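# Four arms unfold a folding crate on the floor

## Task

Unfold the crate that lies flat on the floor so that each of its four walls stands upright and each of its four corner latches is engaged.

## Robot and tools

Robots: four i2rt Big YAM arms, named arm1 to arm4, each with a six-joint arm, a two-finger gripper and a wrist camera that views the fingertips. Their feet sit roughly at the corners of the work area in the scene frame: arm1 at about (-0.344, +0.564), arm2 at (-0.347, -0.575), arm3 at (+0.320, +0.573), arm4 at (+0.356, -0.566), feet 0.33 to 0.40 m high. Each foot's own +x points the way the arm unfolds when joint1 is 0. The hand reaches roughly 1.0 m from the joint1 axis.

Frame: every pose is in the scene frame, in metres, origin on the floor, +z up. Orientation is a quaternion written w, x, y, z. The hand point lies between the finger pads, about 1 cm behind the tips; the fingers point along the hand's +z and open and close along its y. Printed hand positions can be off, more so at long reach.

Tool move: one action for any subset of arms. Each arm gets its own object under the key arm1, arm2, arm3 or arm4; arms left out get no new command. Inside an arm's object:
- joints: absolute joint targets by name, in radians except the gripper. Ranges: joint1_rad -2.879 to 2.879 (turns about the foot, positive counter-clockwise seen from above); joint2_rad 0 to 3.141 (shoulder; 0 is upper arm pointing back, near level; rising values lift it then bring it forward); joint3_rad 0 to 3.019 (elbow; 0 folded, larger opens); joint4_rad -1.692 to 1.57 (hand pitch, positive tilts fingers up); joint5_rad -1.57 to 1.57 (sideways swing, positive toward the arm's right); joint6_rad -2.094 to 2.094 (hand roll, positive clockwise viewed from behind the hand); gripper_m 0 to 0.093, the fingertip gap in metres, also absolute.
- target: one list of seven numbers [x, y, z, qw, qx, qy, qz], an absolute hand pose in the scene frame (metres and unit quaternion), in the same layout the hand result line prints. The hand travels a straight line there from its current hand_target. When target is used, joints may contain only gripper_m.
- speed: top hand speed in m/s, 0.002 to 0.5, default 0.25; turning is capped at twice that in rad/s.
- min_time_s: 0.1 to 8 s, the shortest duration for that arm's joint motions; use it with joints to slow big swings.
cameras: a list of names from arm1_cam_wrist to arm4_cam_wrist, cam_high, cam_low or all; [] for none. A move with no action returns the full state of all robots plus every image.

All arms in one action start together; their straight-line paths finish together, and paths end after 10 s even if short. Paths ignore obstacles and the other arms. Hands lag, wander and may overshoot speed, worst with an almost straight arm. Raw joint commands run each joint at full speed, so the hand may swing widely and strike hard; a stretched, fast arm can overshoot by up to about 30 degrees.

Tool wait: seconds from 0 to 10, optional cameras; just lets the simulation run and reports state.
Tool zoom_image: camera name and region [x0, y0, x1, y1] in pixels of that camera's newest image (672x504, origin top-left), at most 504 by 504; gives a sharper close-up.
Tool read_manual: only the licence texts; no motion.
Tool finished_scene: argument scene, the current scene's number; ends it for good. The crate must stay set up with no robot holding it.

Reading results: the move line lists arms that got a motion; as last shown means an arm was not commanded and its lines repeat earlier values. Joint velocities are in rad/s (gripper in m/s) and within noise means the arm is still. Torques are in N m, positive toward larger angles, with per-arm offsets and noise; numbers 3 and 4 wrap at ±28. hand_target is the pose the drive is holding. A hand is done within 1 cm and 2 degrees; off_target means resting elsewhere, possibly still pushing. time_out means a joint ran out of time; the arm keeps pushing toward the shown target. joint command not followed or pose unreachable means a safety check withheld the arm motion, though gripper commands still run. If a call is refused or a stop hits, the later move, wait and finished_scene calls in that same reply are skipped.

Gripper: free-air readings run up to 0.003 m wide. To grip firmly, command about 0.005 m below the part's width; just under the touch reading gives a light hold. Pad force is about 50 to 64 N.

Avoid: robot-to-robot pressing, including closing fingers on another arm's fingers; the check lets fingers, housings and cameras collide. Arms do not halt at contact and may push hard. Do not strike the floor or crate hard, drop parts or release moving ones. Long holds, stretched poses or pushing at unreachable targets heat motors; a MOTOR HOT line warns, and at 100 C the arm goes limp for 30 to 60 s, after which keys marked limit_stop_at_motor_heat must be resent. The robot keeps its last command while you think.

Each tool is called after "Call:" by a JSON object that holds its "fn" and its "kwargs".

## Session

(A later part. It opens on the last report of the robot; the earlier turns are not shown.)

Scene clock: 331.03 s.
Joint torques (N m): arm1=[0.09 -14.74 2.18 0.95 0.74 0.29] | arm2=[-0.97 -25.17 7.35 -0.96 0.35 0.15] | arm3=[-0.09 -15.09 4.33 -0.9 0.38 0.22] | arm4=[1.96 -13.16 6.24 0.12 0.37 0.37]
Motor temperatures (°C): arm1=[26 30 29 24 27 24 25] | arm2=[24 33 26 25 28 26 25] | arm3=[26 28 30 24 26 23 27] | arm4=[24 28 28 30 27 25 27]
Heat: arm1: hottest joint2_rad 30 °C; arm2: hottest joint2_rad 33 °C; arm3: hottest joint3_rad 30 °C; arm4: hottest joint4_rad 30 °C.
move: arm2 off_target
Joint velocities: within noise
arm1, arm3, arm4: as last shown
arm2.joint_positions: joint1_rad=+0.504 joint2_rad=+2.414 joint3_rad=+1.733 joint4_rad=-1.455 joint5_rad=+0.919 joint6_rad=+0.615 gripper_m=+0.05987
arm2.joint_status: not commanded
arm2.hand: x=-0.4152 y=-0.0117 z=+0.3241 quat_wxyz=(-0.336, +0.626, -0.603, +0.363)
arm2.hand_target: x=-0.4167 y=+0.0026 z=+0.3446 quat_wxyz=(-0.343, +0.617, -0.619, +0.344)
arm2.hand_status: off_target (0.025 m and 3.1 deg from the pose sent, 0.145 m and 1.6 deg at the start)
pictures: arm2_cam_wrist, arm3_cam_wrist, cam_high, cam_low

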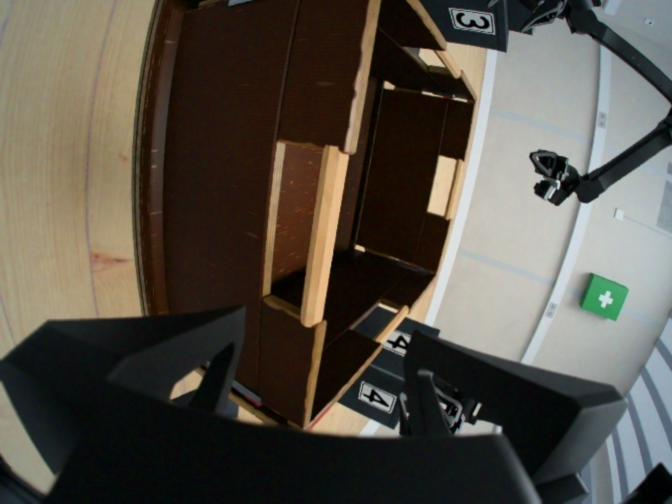

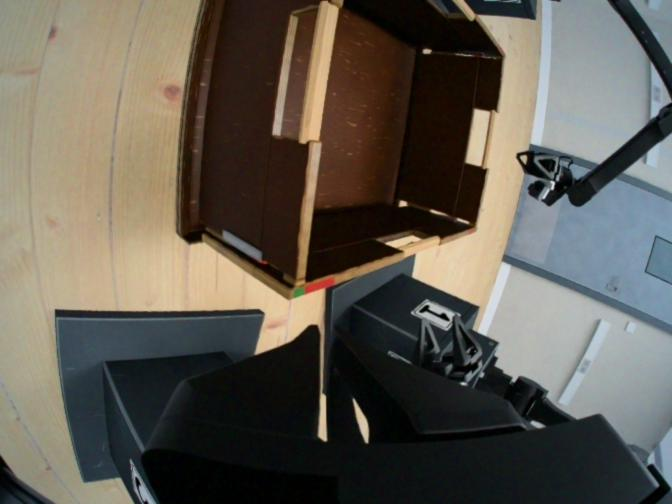

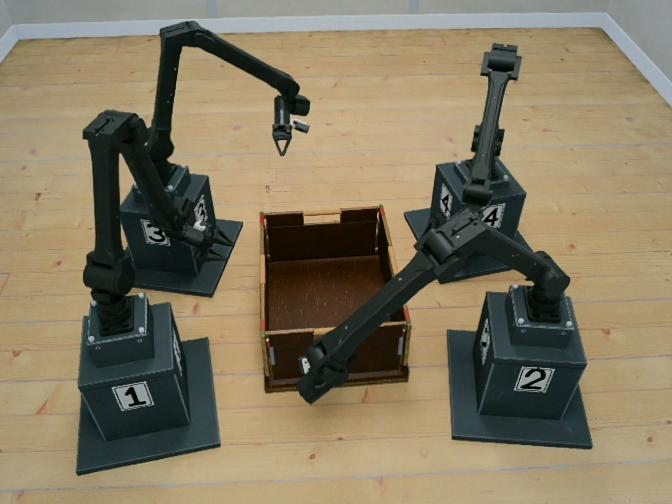

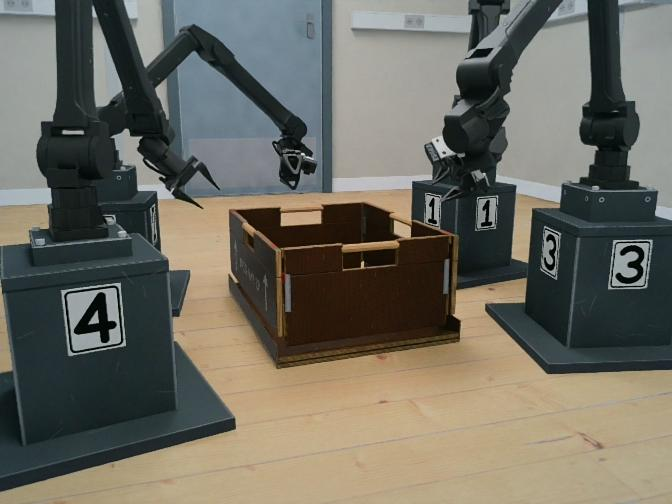

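Call:
{"fn": "finished_scene", "kwargs": {"scene": 1}}

The scene is finished: the task was done.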